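# Unload three sand cores from the mould onto plywood

## Task

Remove three sand cores from the mould: the long core with the rounded nose, plus the two upright bladed cores located in the robot's right half of the mould. Place all three on the plywood boards next to the mould and release them. The remaining two cores must stay upright in the mould, untouched.

## Robot and tools

Robot: two 6-joint arms, left_arm and right_arm, each ending in a two-finger parallel gripper with a wrist camera. Scene frame: origin at table-top height, halfway between the nominal arm bases; +x points out over the table, +y toward left_arm, +z up. Image left/right does not match arm names. Actual base positions: left_arm (-0.041, +0.329, +0.029) m, right_arm (-0.052, -0.233, +0.005) m, each yawed very slightly.

Joint order per arm (base to hand), stated ranges in rad: waist -2.618..3.054, shoulder 0.000..3.142, elbow 0.000..3.142, wrist pitch -1.571..1.571, wrist yaw -1.571..1.571, wrist roll -2.094..2.094. True ends may differ by up to 0.059 rad. A command more than 0.059 beyond a stated end, and farther out than the joint's current angle, is rejected. A reachable-but-past-the-end command is clipped, and the result may say "joint sent to its limit".

ROW format (shared by all motion tools): one flat list of 14 numbers covering both arms, always all 14. Positions 1-6 are left_arm joint angles, 7 is left opening, 8-13 are right_arm joint angles, 14 is right opening. Angles are absolute joint targets in radians, not offsets. Opening runs from -1 (closed) to +1 (fully open). Repeat the current value to leave a gripper alone; 0 is a real half-open command. To hold a joint still, resend its "Joint targets" value.

execute_actions(actions, cameras): actions is a list of actions; each action is a list of up to 15 rows, one row per 1/30 s step. A shorter action keeps its last row until 15 steps pass. Per step, waist/shoulder/elbow targets are kept within 0.339 rad of the measured angle, wrist joints within 2.2. If targets would move a gripper more than 200 mm from where it is, that arm's targets are pulled back. An empty actions list returns full state plus all camera images. cameras: list of names, ["all"], or []; an unknown name invalidates the call.

move(target, speed, blend, opening_speed, grip_force, blocking, cameras): target is one 14-number row or a list of up to 15 rows (waypoints), all absolute joint angles; the whole list must fit in 10 s. speed: rad/s for the joint with the farthest to go, 0.01 to 12.57, default 0.5; one value or one per waypoint. blend: rad, corner rounding at intermediate waypoints; 0 means a full stop at each. opening_speed: rate of the opening command, in scale units per second, at least 0.2; use it for gentle closing. grip_force: newtons per finger pad, 10 to 50, one value or one per arm; it persists; lower forces close slowly. blocking=false returns after about 0.5 s while motion continues; a new move then replaces the running one. Paths are joint-interpolated, so hands travel on curves, and nothing is avoided automatically. Result adds a "move:" line: done, off_target (resting more than 0.035 rad from target), moving, held (a check withheld steps or the clearance check stopped it), or fault; limits=held may appear. Neither done nor off_target tells you about contact.

wait(seconds 0-10): robot keeps its last command; a running move continues. stop(): brakes the current move, which needs some distance. zoom_image(camera, region): region [x0, y0, x1, y1] in pixels of that camera's most recent full image, at most 504 by 504. read_manual(section): licence text only. finished_scene(scene): ends the current scene, given its integer number; make no further call in that reply. The goal must hold with the robot released.

Cameras (all 896x504): cam_head_left, cam_head_right, cam_high, cam_low, cam_left_wrist, cam_right_wrist.

Reading results: end_effector_position (m) and end_effector_quat_wxyz are in the scene frame; the point lies between the pads about 1 cm behind the tips and may be off by a few cm. Fingers point along the gripper +z axis and close along its y axis. Joint positions gives six angles per arm and then pad gap in m (0.094 fully open); Joint velocities likewise, or "within noise". Joint targets are what joints are being driven to now. Tool commands shows current opening commands. grip_measured uses the opening scale and reads slightly wide when empty; on a held part it reads a bit narrower than the part. Joint torques (N m, positive toward larger angle) include gravity and friction, and joints 1-3 wrap at ±28. Calls that ran actions also list sampled joint positions. "joint command not followed" means the clearance check altered targets. Motor temperature: MOTOR HOT at 75 °C, at 90 °C that arm folds and idles, at 100 °C it goes limp.

Gripping: each pad squeezes about 50-64 N at full force. To release, command an opening well above grip_measured.

Avoid: dropping cores or releasing them while moving; fast contacts, slams or hard pushes against the mould, table or fixtures; letting anything fall off the table; touching or tipping the two cores that must stay; the two arms pressing or colliding (including one gripper closing on the other's fingers); loading the wrist-camera cable; holding arms stretched or straining toward unreachable poses (heat). Loose objects may occasionally be nudged by an outside push.

Each tool is called by a JSON object that holds its "method" and its "body", one argument or row to a line.

## Session

{"method": "execute_actions", "body": {
  "actions": []
}}

Scene clock: 0.00 s.
left_arm: end_effector_position=(+0.2179, +0.1547, +0.1666) grip_measured=+1.000 end_effector_quat_wxyz=(+0.328, +0.070, +0.922, -0.192) | right_arm: end_effector_position=(+0.2789, -0.2049, +0.2130) grip_measured=+1.000 end_effector_quat_wxyz=(+0.443, -0.055, +0.895, +0.004)
Joint positions: left_arm=[-0.559 1.041 0.693 -0.442 0.016 -0.437 0.094] | right_arm=[0.148 1.026 0.862 -0.489 0.023 -0.036 0.094]
Joint velocities: within noise
Joint torques (N m): no reading
Motor temperatures (°C): left_arm=[24 37 36 35 24 24 26] | right_arm=[25 33 36 33 22 26 23]
Heat: left arm: 37 °C; right arm: 36 °C.
Joint targets: left_arm=[-0.559 1.039 0.700 -0.444 0.016 -0.437] | right_arm=[0.148 1.023 0.872 -0.490 0.022 -0.036]
Tool commands: left_gripper/opening=+1.0 right_gripper/opening=+1.0

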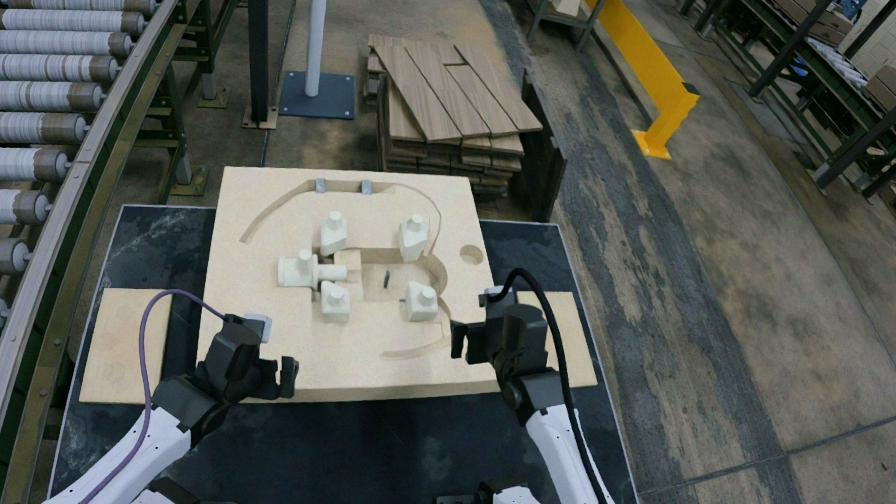

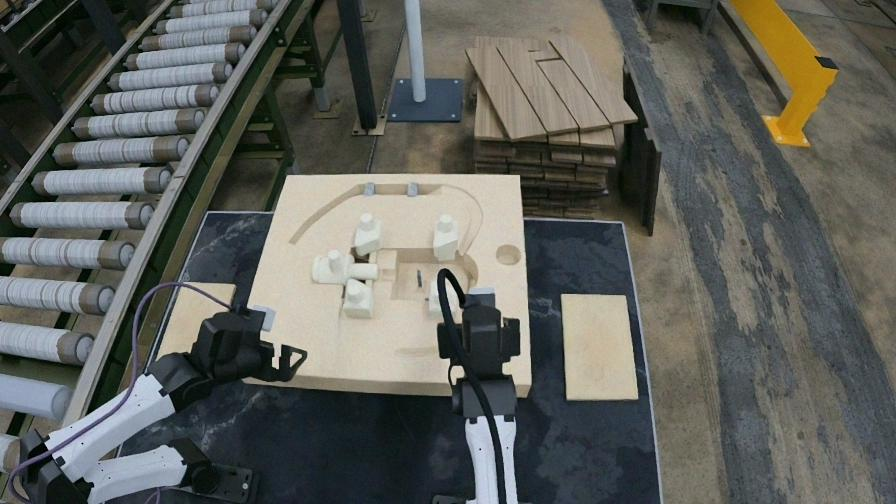

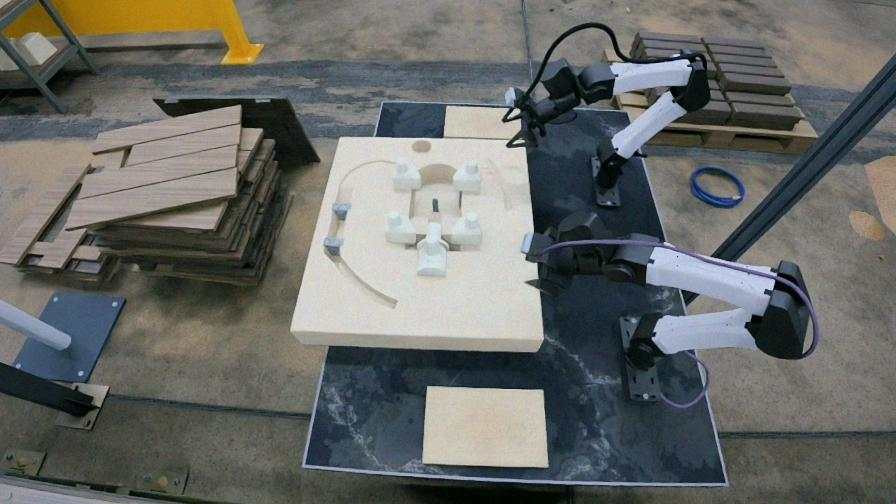

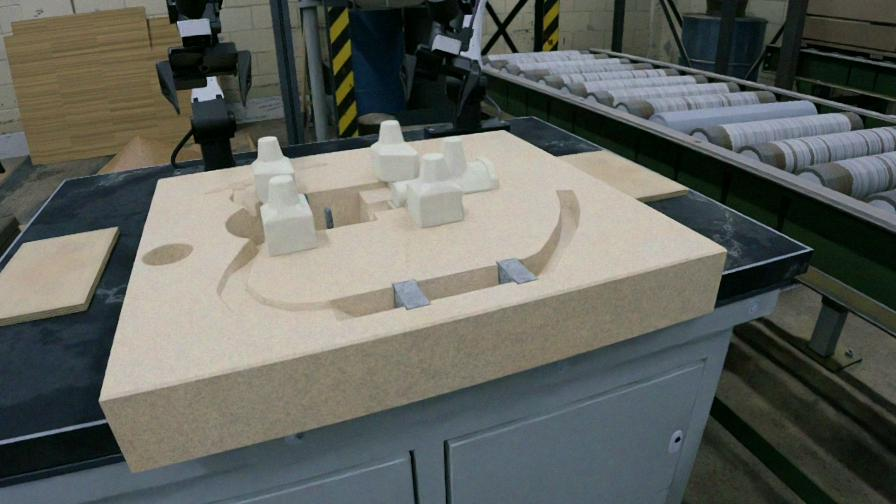

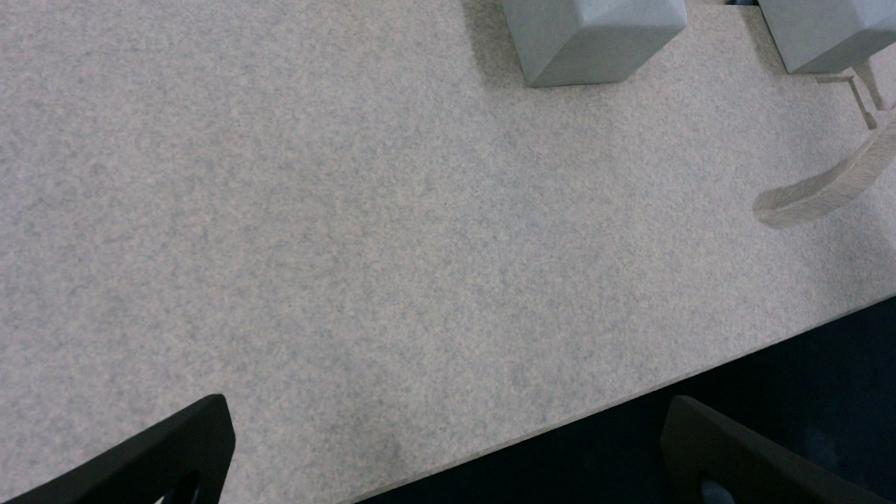

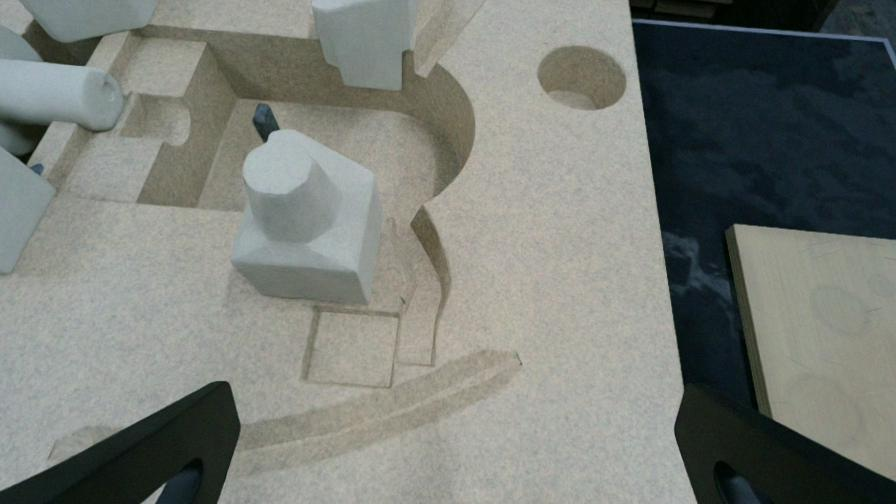

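{"method": "zoom_image", "body": {
  "camera": "cam_head_left",
  "region": [220, 160, 520, 400]
}}

{"method": "zoom_image", "body": {
  "camera": "cam_head_right",
  "region": [260, 160, 540, 400]
}}

{"method": "zoom_image", "body": {
  "camera": "cam_high",
  "region": [300, 130, 560, 360]
}}

{"method": "zoom_image", "body": {
  "camera": "cam_low",
  "region": [200, 100, 600, 330]
}}

Scaled by 1.680 from the camera's 896x504 image, which has a finer 1280x720 frame.

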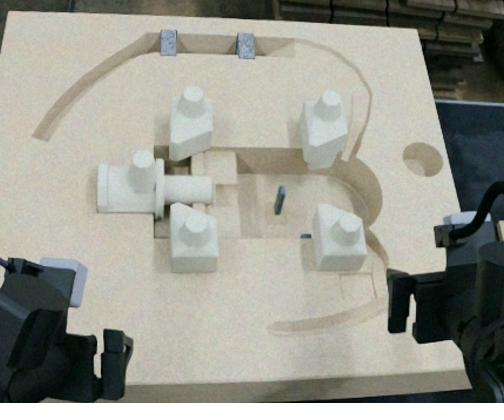

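Scaled by 1.800 from the camera's 896x504 image, which has a finer 1280x720 frame.

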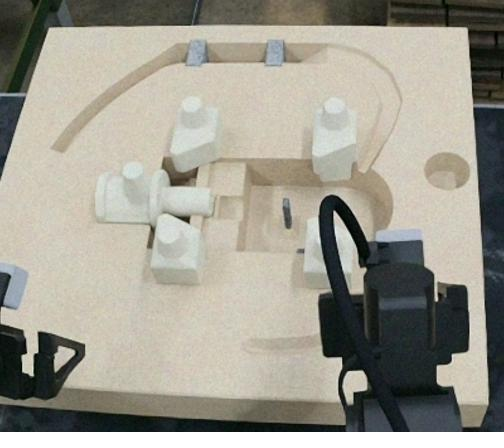

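Scaled by 1.938 from the camera's 896x504 image, which has a finer 1280x720 frame.

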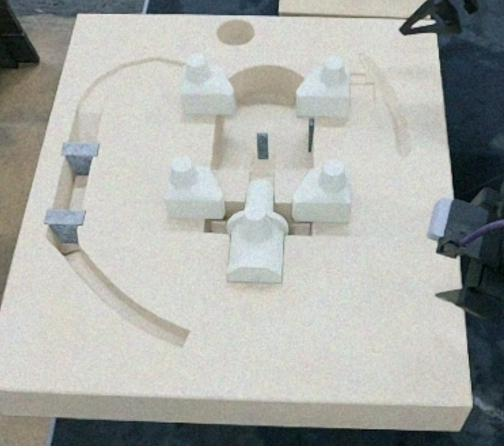

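Scaled by 1.260 from the camera's 896x504 image, which has a finer 1280x720 frame.

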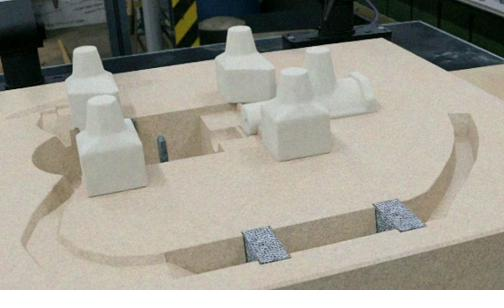

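{"method": "move", "body": {
  "target": [-0.338,1.345,1.346,-0.874,0,0,1,0.335,1.379,1.471,-0.965,0,0,1],
  "cameras": ["all"]
}}

Scene clock: 85.93 s.
left_arm: end_effector_position=(+0.2961, +0.1970, +0.2629) grip_measured=+1.000 end_effector_quat_wxyz=(+0.331, +0.167, +0.926, -0.070) | right_arm: end_effector_position=(+0.2998, -0.1341, +0.2653) grip_measured=+1.000 end_effector_quat_wxyz=(+0.338, -0.136, +0.930, +0.040)
Joint positions: left_arm=[-0.342 1.334 1.316 -0.863 0.014 -0.014 0.094] | right_arm=[0.331 1.368 1.445 -0.954 0.012 -0.013 0.094]
Joint torques (N m): left_arm=[0.24 -3.64 10.89 1.43 -0.06 0.16] | right_arm=[0.66 -4.41 8.53 1.39 -0.14 0.05]
Motor temperatures (°C): left_arm=[24 36 46 37 23 23 25] | right_arm=[25 33 43 39 21 25 22]
Heat: left arm: 46 °C; right arm: 43 °C.
Joint targets: left_arm=[-0.338 1.345 1.346 -0.874 0.000 0.000] | right_arm=[0.335 1.379 1.471 -0.965 0.000 0.000]
move: done

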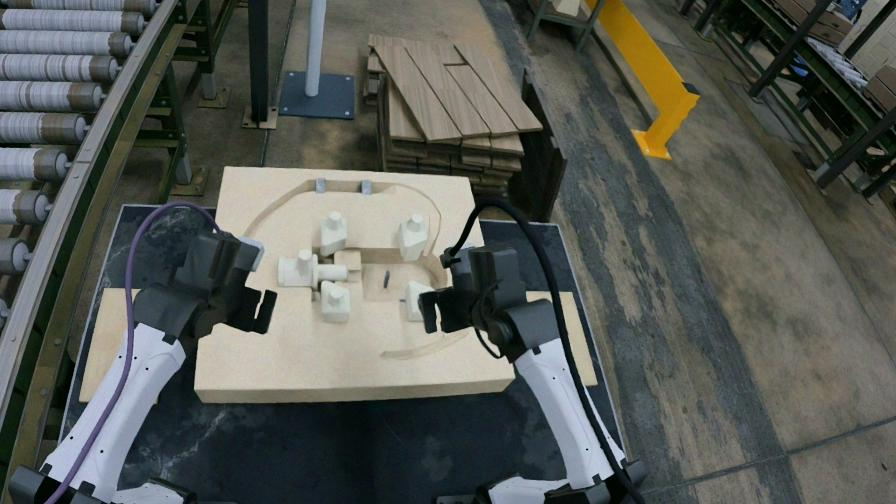

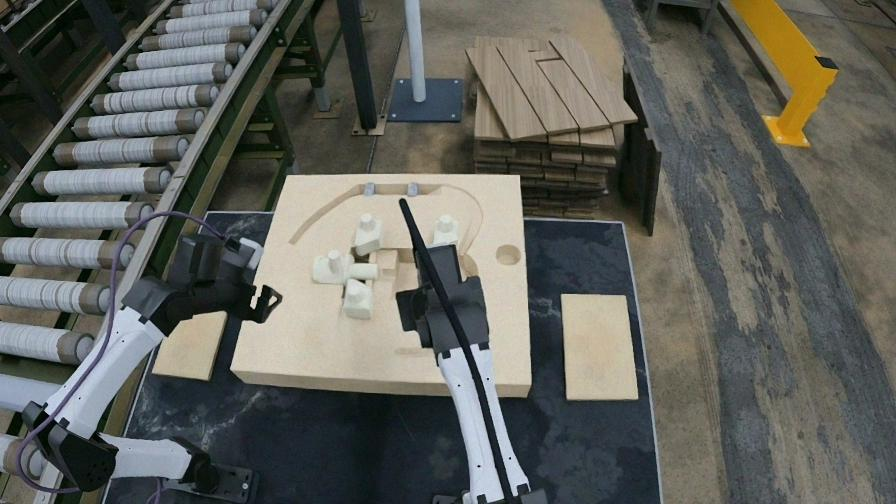

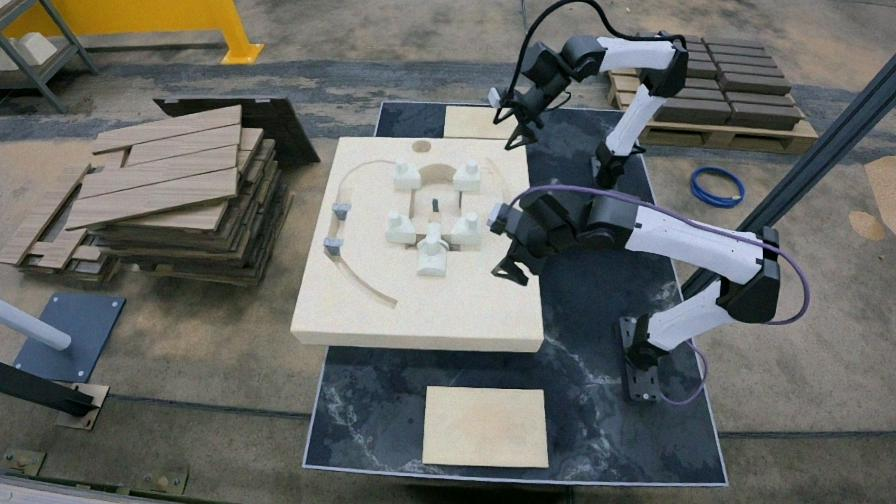

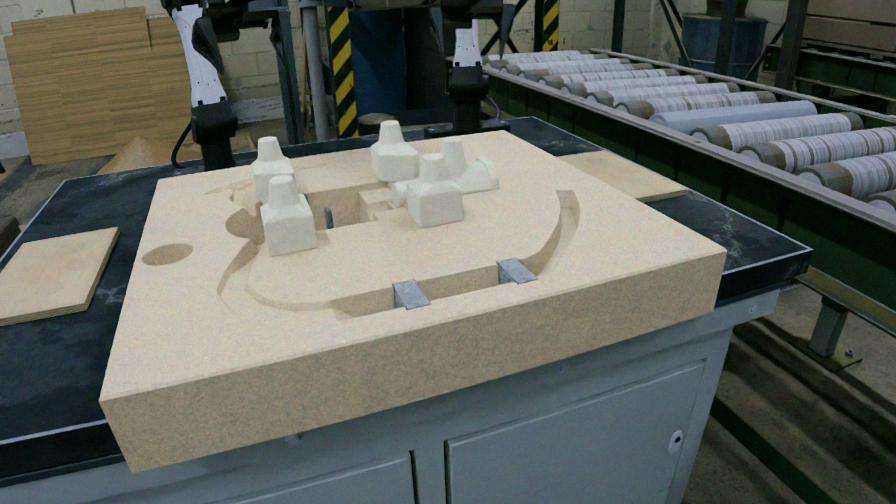

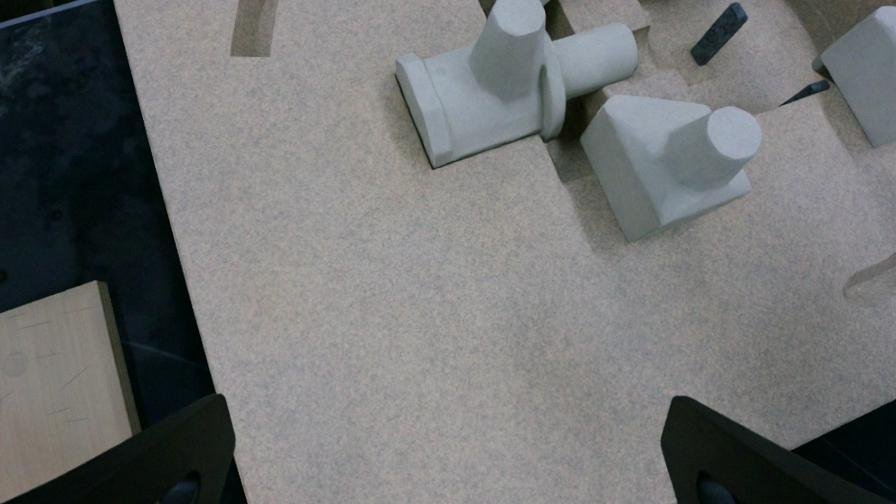

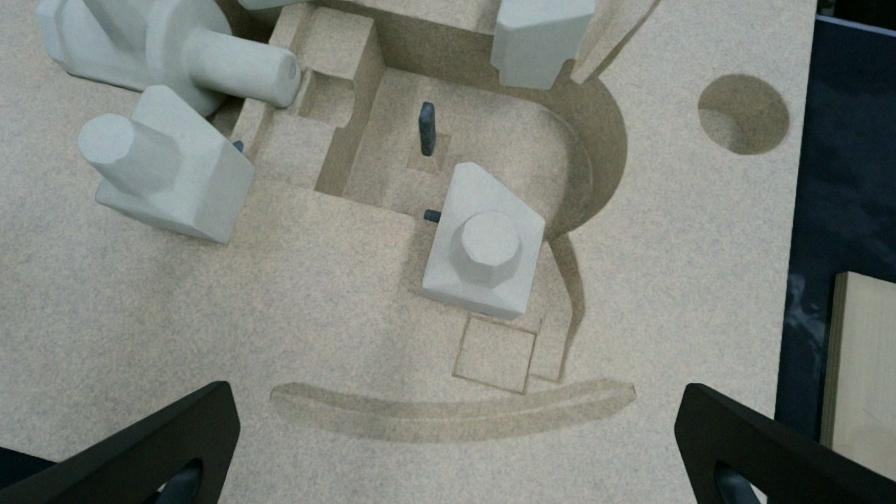

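{"method": "zoom_image", "body": {
  "camera": "cam_right_wrist",
  "region": [360, 0, 680, 340]
}}

{"method": "zoom_image", "body": {
  "camera": "cam_left_wrist",
  "region": [380, 0, 896, 300]
}}

Scaled by 1.482 from the camera's 896x504 image, which has a finer 1280x720 frame.

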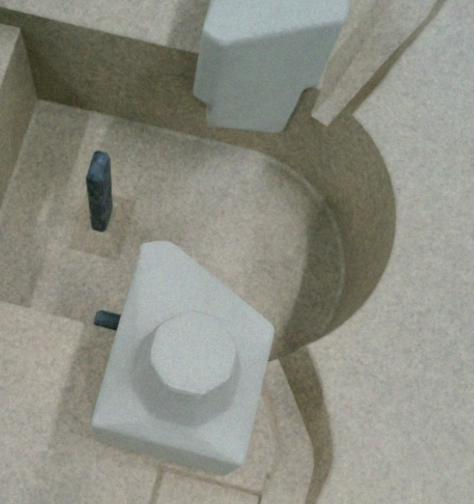

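Region (380, 0, 896, 300) is 516x300 pixels. A region can be at most 504 by 504 pixels.

{"method": "move", "body": {
  "target": [-0.338,1.345,1.346,-0.874,0,0,1,0.279,1.099,0.459,0.29,0,0,0.6],
  "cameras": ["cam_right_wrist","cam_head_right","cam_low","cam_high"]
}}

Scene clock: 132.77 s.
left_arm: end_effector_position=(+0.2961, +0.1971, +0.2629) grip_measured=+1.000 end_effector_quat_wxyz=(+0.330, +0.167, +0.926, -0.070) | right_arm: end_effector_position=(+0.3047, -0.1503, +0.1634) grip_measured=+0.602 end_effector_quat_wxyz=(+0.558, -0.099, +0.822, +0.057)
Joint positions: left_arm=[-0.342 1.334 1.316 -0.863 0.014 -0.013 0.094] | right_arm=[0.284 1.116 0.466 0.271 0.012 -0.013 0.075]
Joint torques (N m): left_arm=[0.27 -3.66 10.86 1.44 -0.05 0.15] | right_arm=[-0.18 -5.26 6.11 2.03 -0.17 0.07]
Motor temperatures (°C): left_arm=[24 37 51 37 23 23 25] | right_arm=[25 33 45 38 21 25 22]
Heat: left arm: 51 °C; right arm: 45 °C.
Joint targets: left_arm=[-0.338 1.345 1.346 -0.874 0.000 0.000] | right_arm=[0.279 1.099 0.459 0.290 0.000 0.000]
move: done
Images, in order (width x height): cam_head_right 896x504, cam_high 896x504, cam_low 896x504, cam_right_wrist 896x504.

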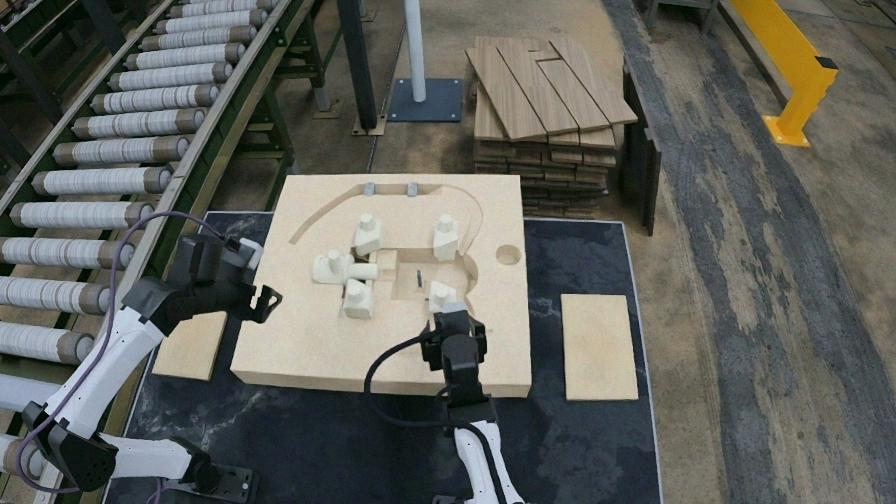

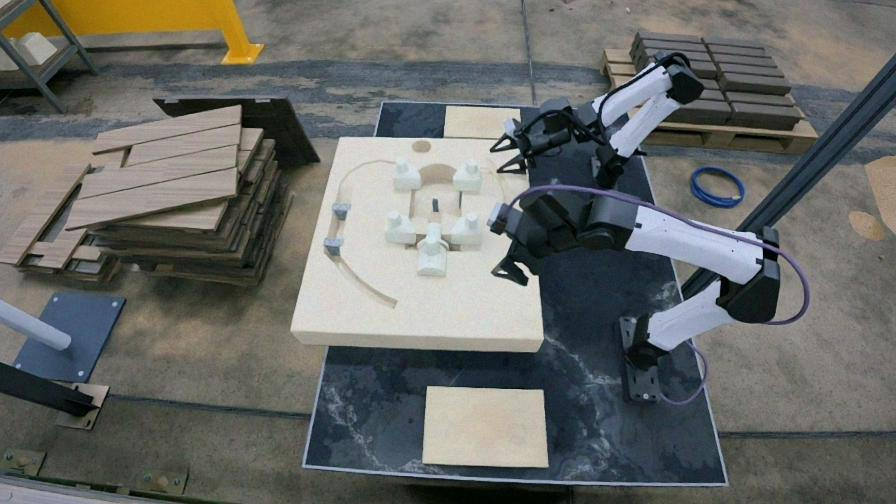

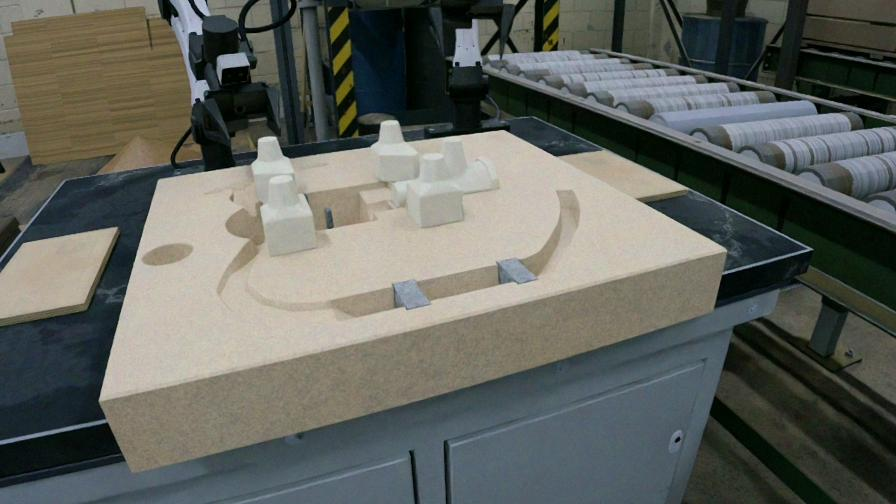

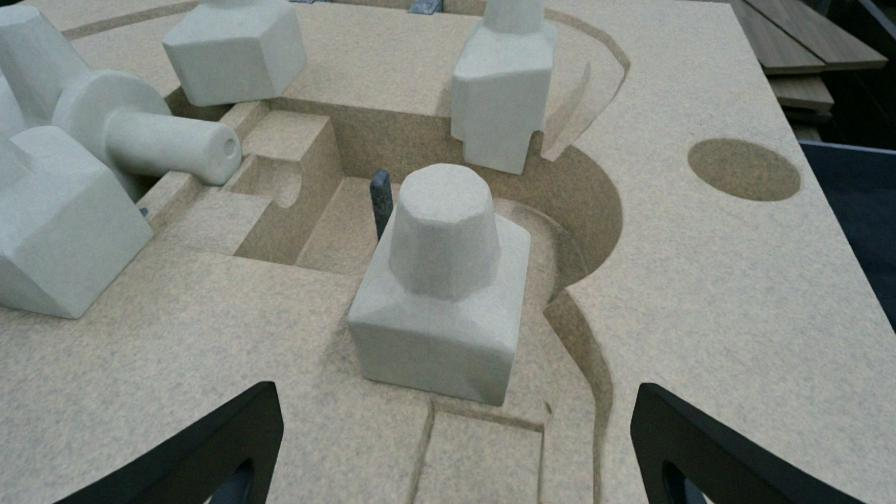

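{"method": "move", "body": {
  "target": [-0.338,1.345,1.346,-0.874,0,0,1,0.275,1.526,0.6285,0.5475,0,0,0.6],
  "cameras": ["cam_right_wrist","cam_low"],
  "speed": 0.3
}}

Scene clock: 145.57 s.
left_arm: end_effector_position=(+0.2961, +0.1971, +0.2629) grip_measured=+1.000 end_effector_quat_wxyz=(+0.330, +0.167, +0.926, -0.070) | right_arm: end_effector_position=(+0.3700, -0.1363, +0.1323) grip_measured=+0.602 end_effector_quat_wxyz=(+0.557, -0.098, +0.823, +0.056)
Joint positions: left_arm=[-0.342 1.334 1.316 -0.863 0.014 -0.013 0.094] | right_arm=[0.281 1.515 0.603 0.529 0.012 -0.013 0.075]
Joint torques (N m): left_arm=[0.23 -3.73 10.92 1.44 -0.06 0.13] | right_arm=[-0.16 -5.49 8.18 2.09 -0.15 0.08]
Heat: left arm: 51 °C; right arm: 44 °C.
Joint targets: left_arm=[-0.338 1.345 1.346 -0.874 0.000 0.000] | right_arm=[0.275 1.526 0.629 0.547 0.000 0.000]
move: done
Images, in order (width x height): cam_low 896x504, cam_right_wrist 896x504.

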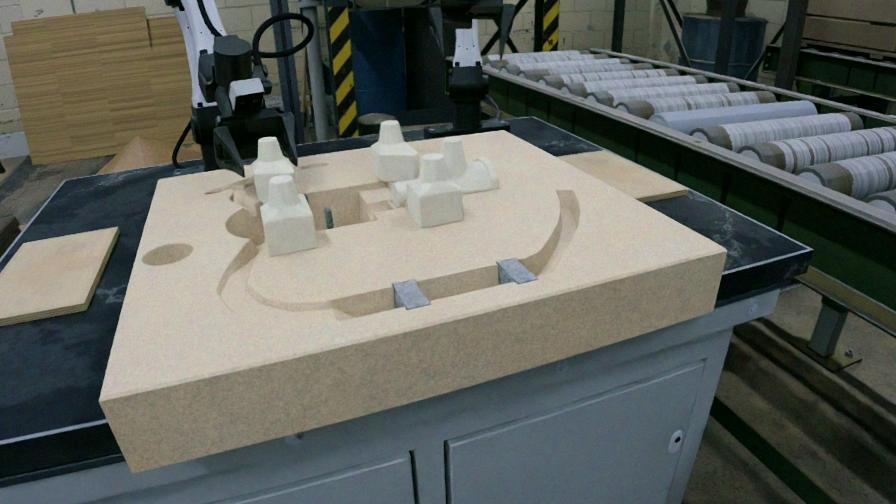

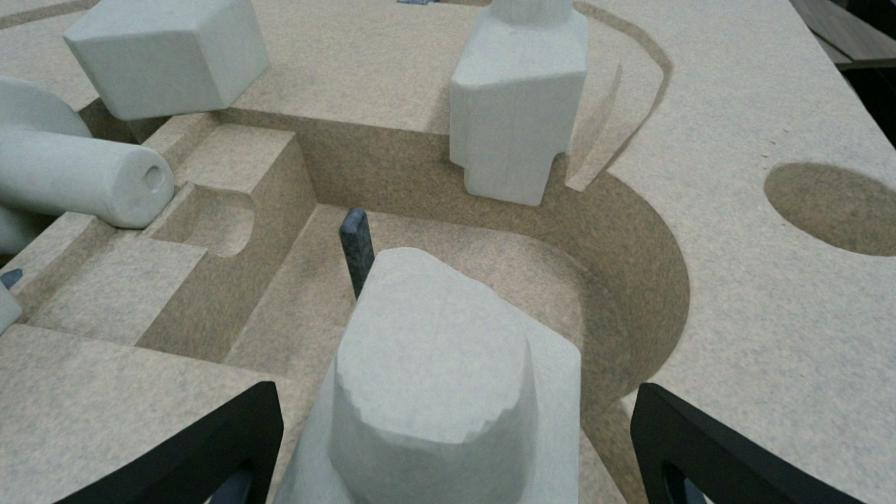

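{"method": "move", "body": {
  "target": [
    [-0.338,1.345,1.346,-0.874,0,0,1,0.287,1.526,0.65,0.5475,0,0,0.6],
    [-0.338,1.345,1.346,-0.874,0,0,1,0.287,1.526,0.65,0.5475,0,0,-0.3]
  ],
  "cameras": ["cam_right_wrist"],
  "speed": 0.3,
  "opening_speed": 0.8,
  "grip_force": 30
}}

Scene clock: 153.70 s.
left_arm: end_effector_position=(+0.2961, +0.1971, +0.2629) grip_measured=+1.000 end_effector_quat_wxyz=(+0.330, +0.167, +0.926, -0.070) | right_arm: end_effector_position=(+0.3778, -0.1308, +0.1498) grip_measured=-0.230 end_effector_quat_wxyz=(+0.577, -0.098, +0.808, +0.064)
Joint positions: left_arm=[-0.342 1.334 1.316 -0.863 0.014 -0.013 0.094] | right_arm=[0.286 1.515 0.631 0.552 0.004 -0.009 0.036]
Joint torques (N m): left_arm=[0.18 -3.66 10.91 1.45 -0.04 0.15] | right_arm=[0.53 -5.68 7.5 1.86 -0.08 0.04]
Heat: left arm: 52 °C; right arm: 45 °C.
Joint targets: left_arm=[-0.338 1.345 1.346 -0.874 0.000 0.000] | right_arm=[0.287 1.526 0.650 0.548 0.000 0.000]
grip_force (N): 30, 30
move: done
Images, in order (width x height): cam_right_wrist 896x504.

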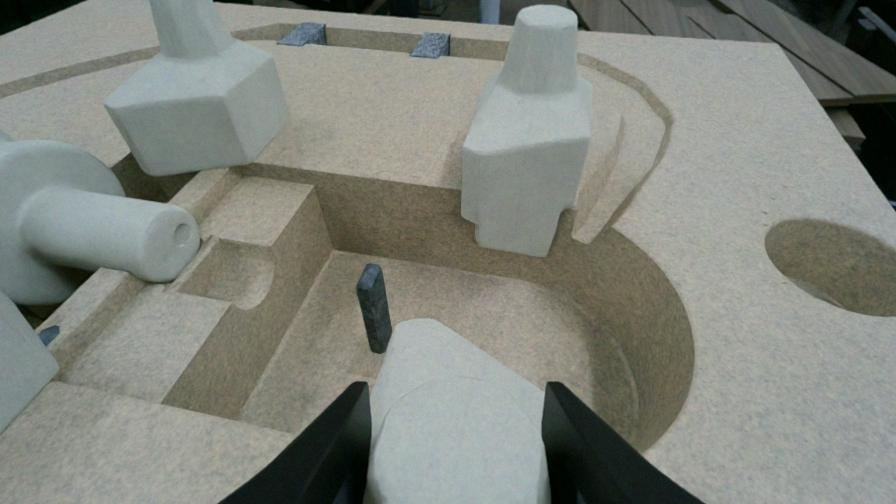

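{"method": "move", "body": {
  "target": [-0.338,1.345,1.346,-0.874,0,0,1,0.287,1.3855,0.8355,0.222,0,0,-0.3],
  "cameras": ["all"],
  "speed": 0.12
}}

Scene clock: 163.53 s.
left_arm: end_effector_position=(+0.2961, +0.1971, +0.2629) grip_measured=+1.000 end_effector_quat_wxyz=(+0.330, +0.167, +0.926, -0.070) | right_arm: end_effector_position=(+0.3736, -0.1318, +0.1716) grip_measured=-0.239 end_effector_quat_wxyz=(+0.523, -0.102, +0.844, +0.058)
Joint positions: left_arm=[-0.342 1.334 1.316 -0.863 0.014 -0.013 0.094] | right_arm=[0.286 1.429 0.79 0.177 0.004 -0.008 0.036]
Joint torques (N m): left_arm=[0.21 -3.64 10.85 1.45 -0.06 0.14] | right_arm=[0.5 -10.73 10.18 2.24 -0.05 -0.02]
Heat: left arm: 52 °C; right arm: 46 °C.
Joint targets: left_arm=[-0.338 1.345 1.346 -0.874 0.000 0.000] | right_arm=[0.287 1.385 0.836 0.222 0.000 0.000]
grip_force (N): 30, 30
move: off_target (right_arm); right_arm: the elbow is farthest, 0.046 rad from its target

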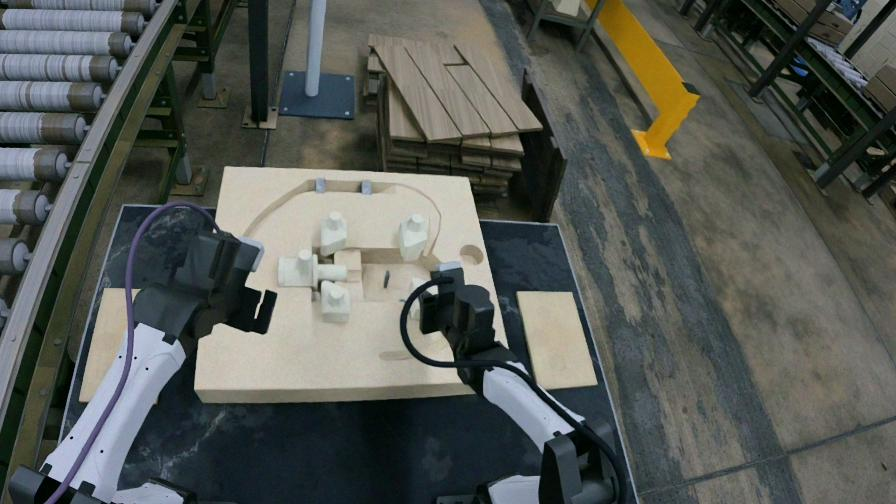

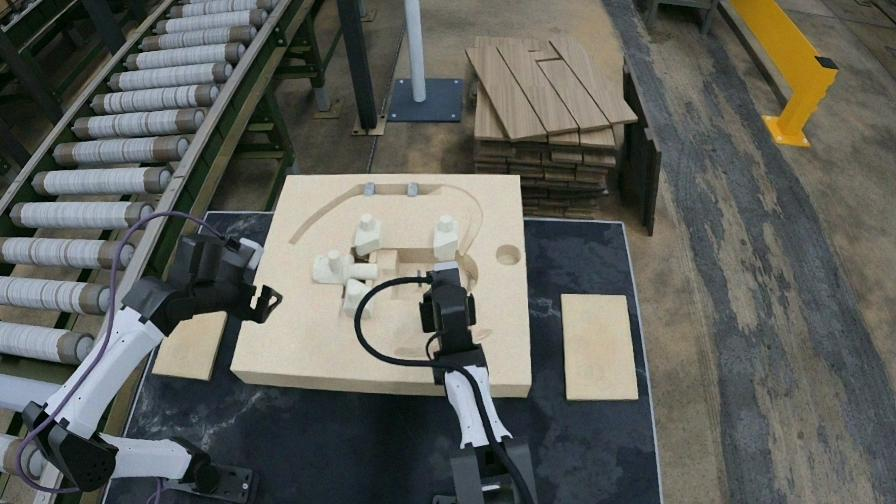

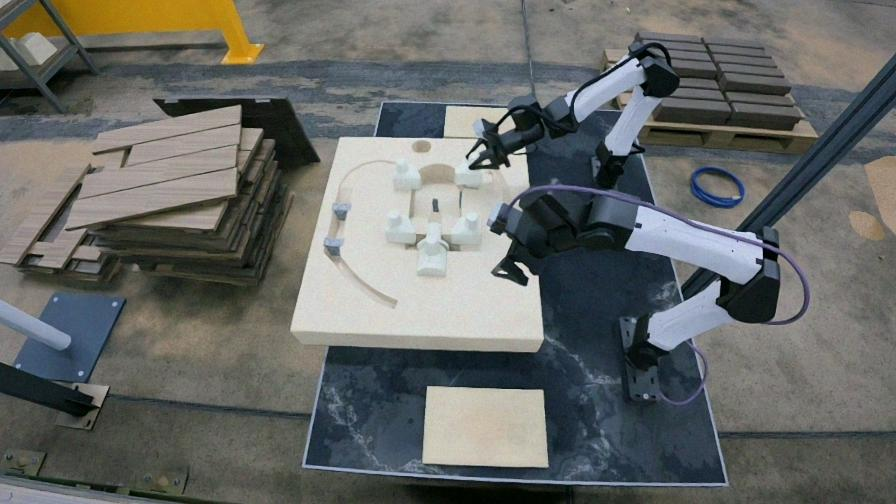

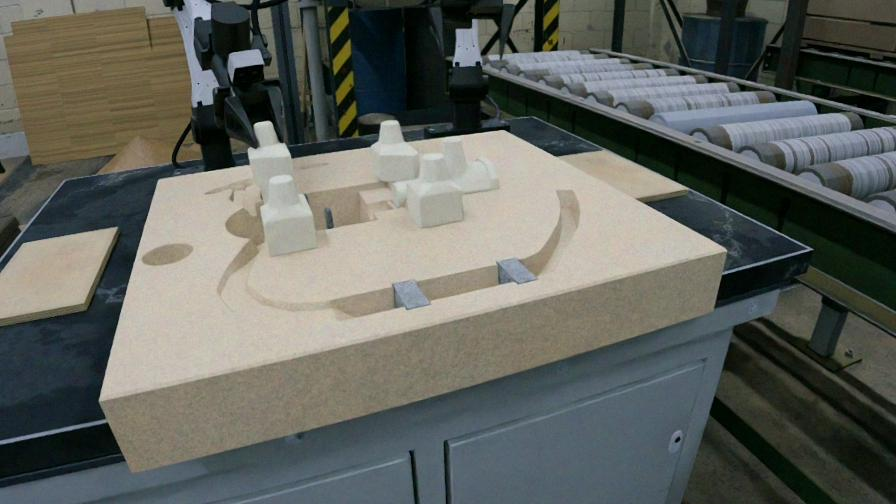

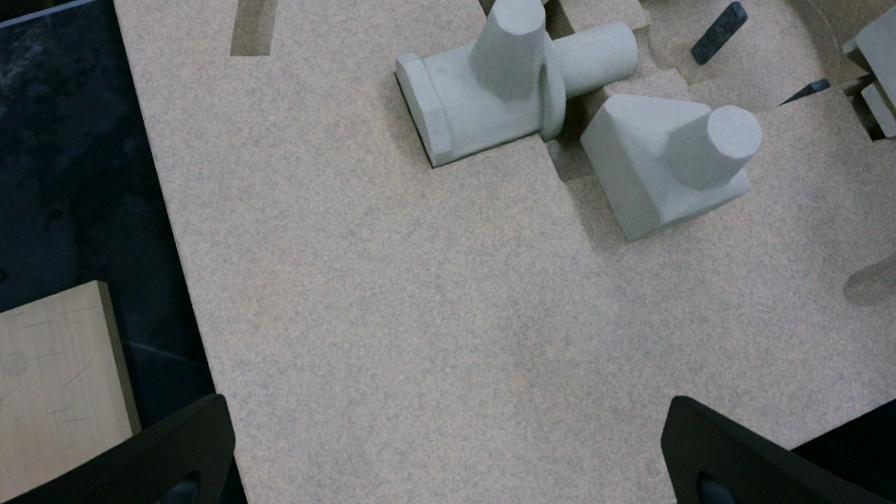

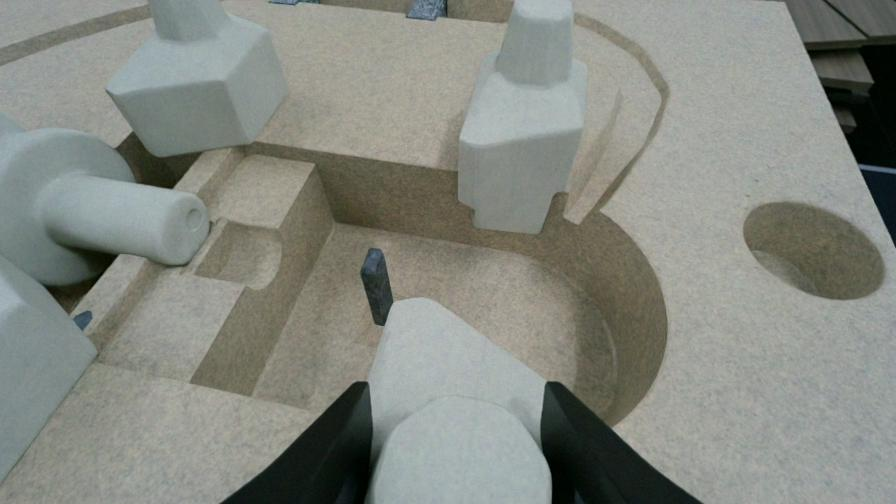

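{"method": "move", "body": {
  "target": [-0.338,1.345,1.346,-0.874,0,0,1,0.287,1.33,0.88,0.32,0,0,-0.3],
  "cameras": ["all"],
  "speed": 0.12
}}

Scene clock: 169.37 s.
left_arm: end_effector_position=(+0.2961, +0.1971, +0.2629) grip_measured=+1.000 end_effector_quat_wxyz=(+0.330, +0.167, +0.926, -0.070) | right_arm: end_effector_position=(+0.3810, -0.1301, +0.2278) grip_measured=-0.242 end_effector_quat_wxyz=(+0.586, -0.097, +0.802, +0.066)
Joint positions: left_arm=[-0.342 1.334 1.316 -0.863 0.014 -0.013 0.094] | right_arm=[0.286 1.37 0.832 0.229 0.004 -0.008 0.036]
Joint torques (N m): left_arm=[0.18 -3.69 10.81 1.45 -0.06 0.14] | right_arm=[0.4 -10.3 10.66 2.72 -0.03 -0.01]
Motor temperatures (°C): left_arm=[24 37 52 37 23 23 25] | right_arm=[25 35 46 44 21 25 22]
Heat: left arm: 52 °C; right arm: 46 °C.
Joint targets: left_arm=[-0.338 1.345 1.346 -0.874 0.000 0.000] | right_arm=[0.287 1.330 0.880 0.320 0.000 0.000]
grip_force (N): 30, 30
move: off_target (right_arm); right_arm: the wrist pitch is farthest, 0.091 rad from its target

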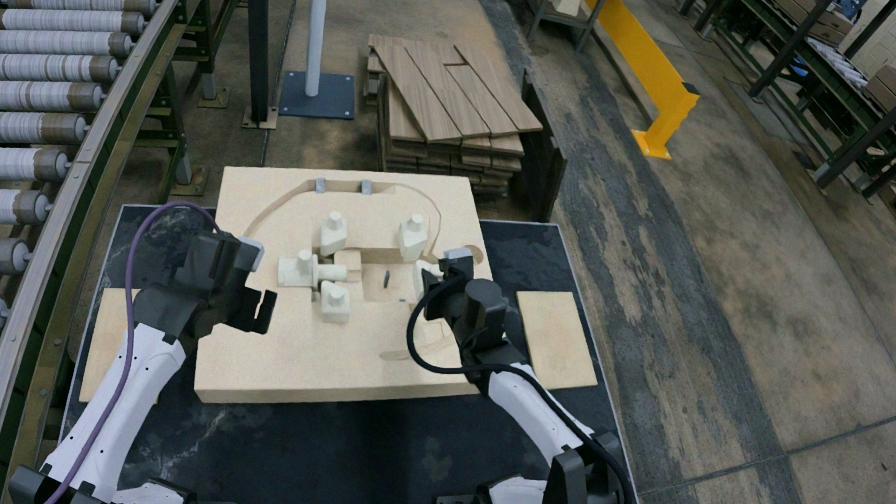

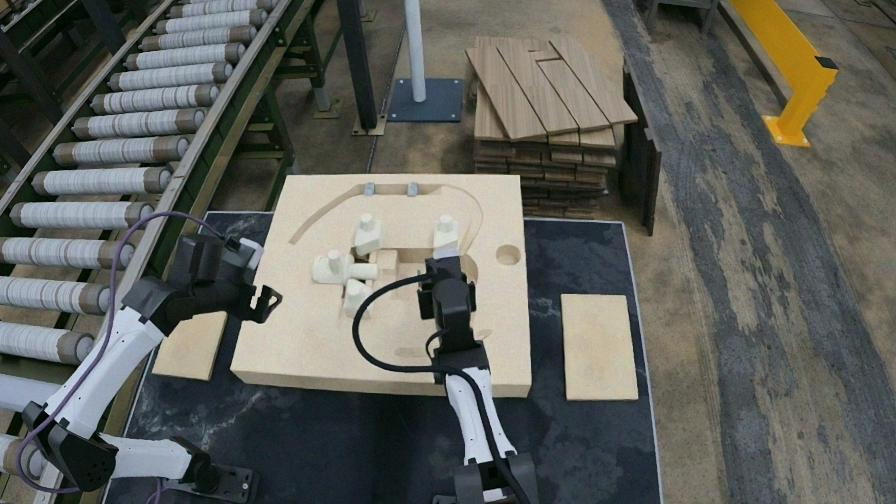

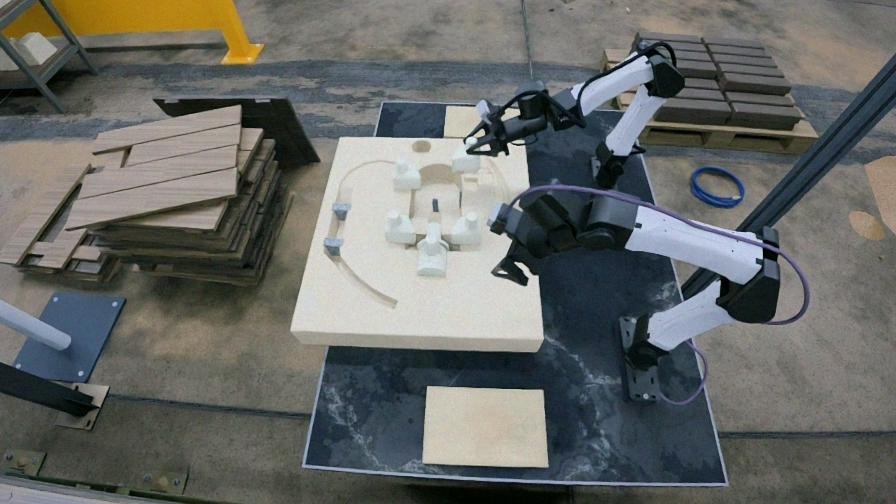

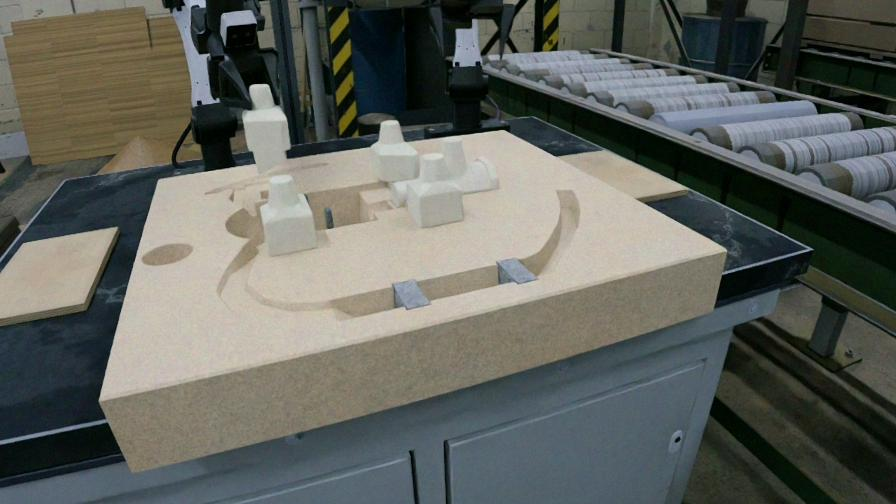

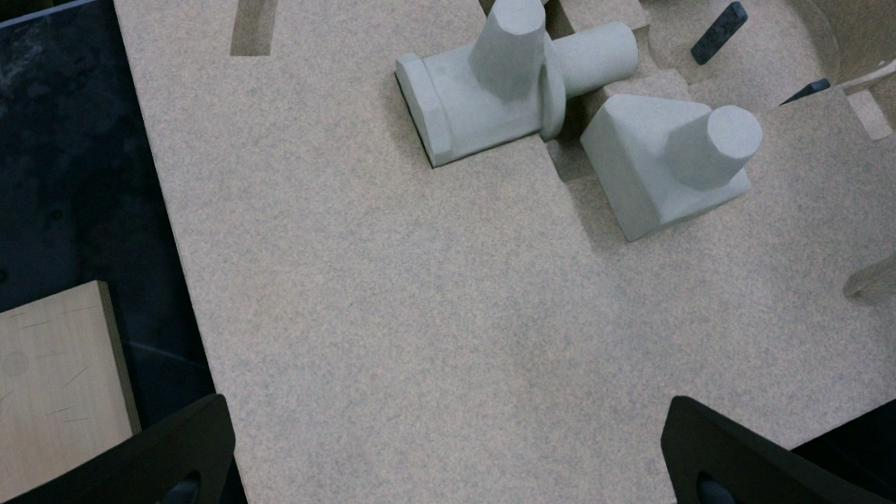

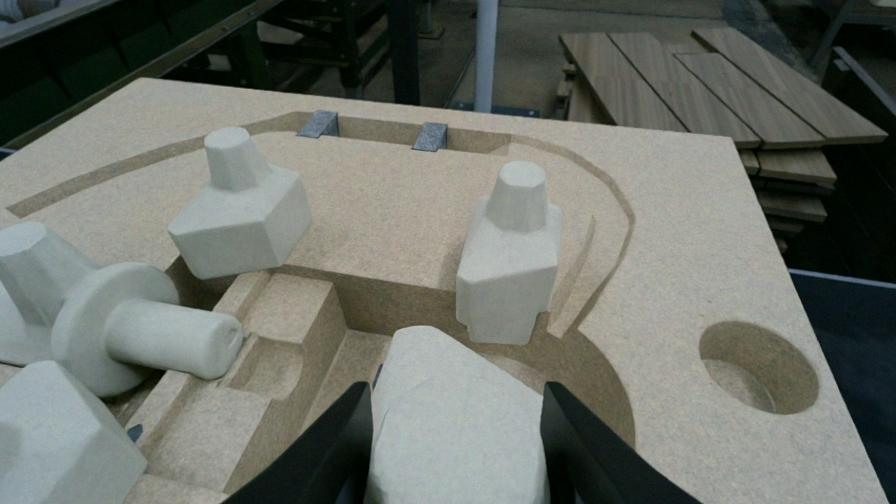

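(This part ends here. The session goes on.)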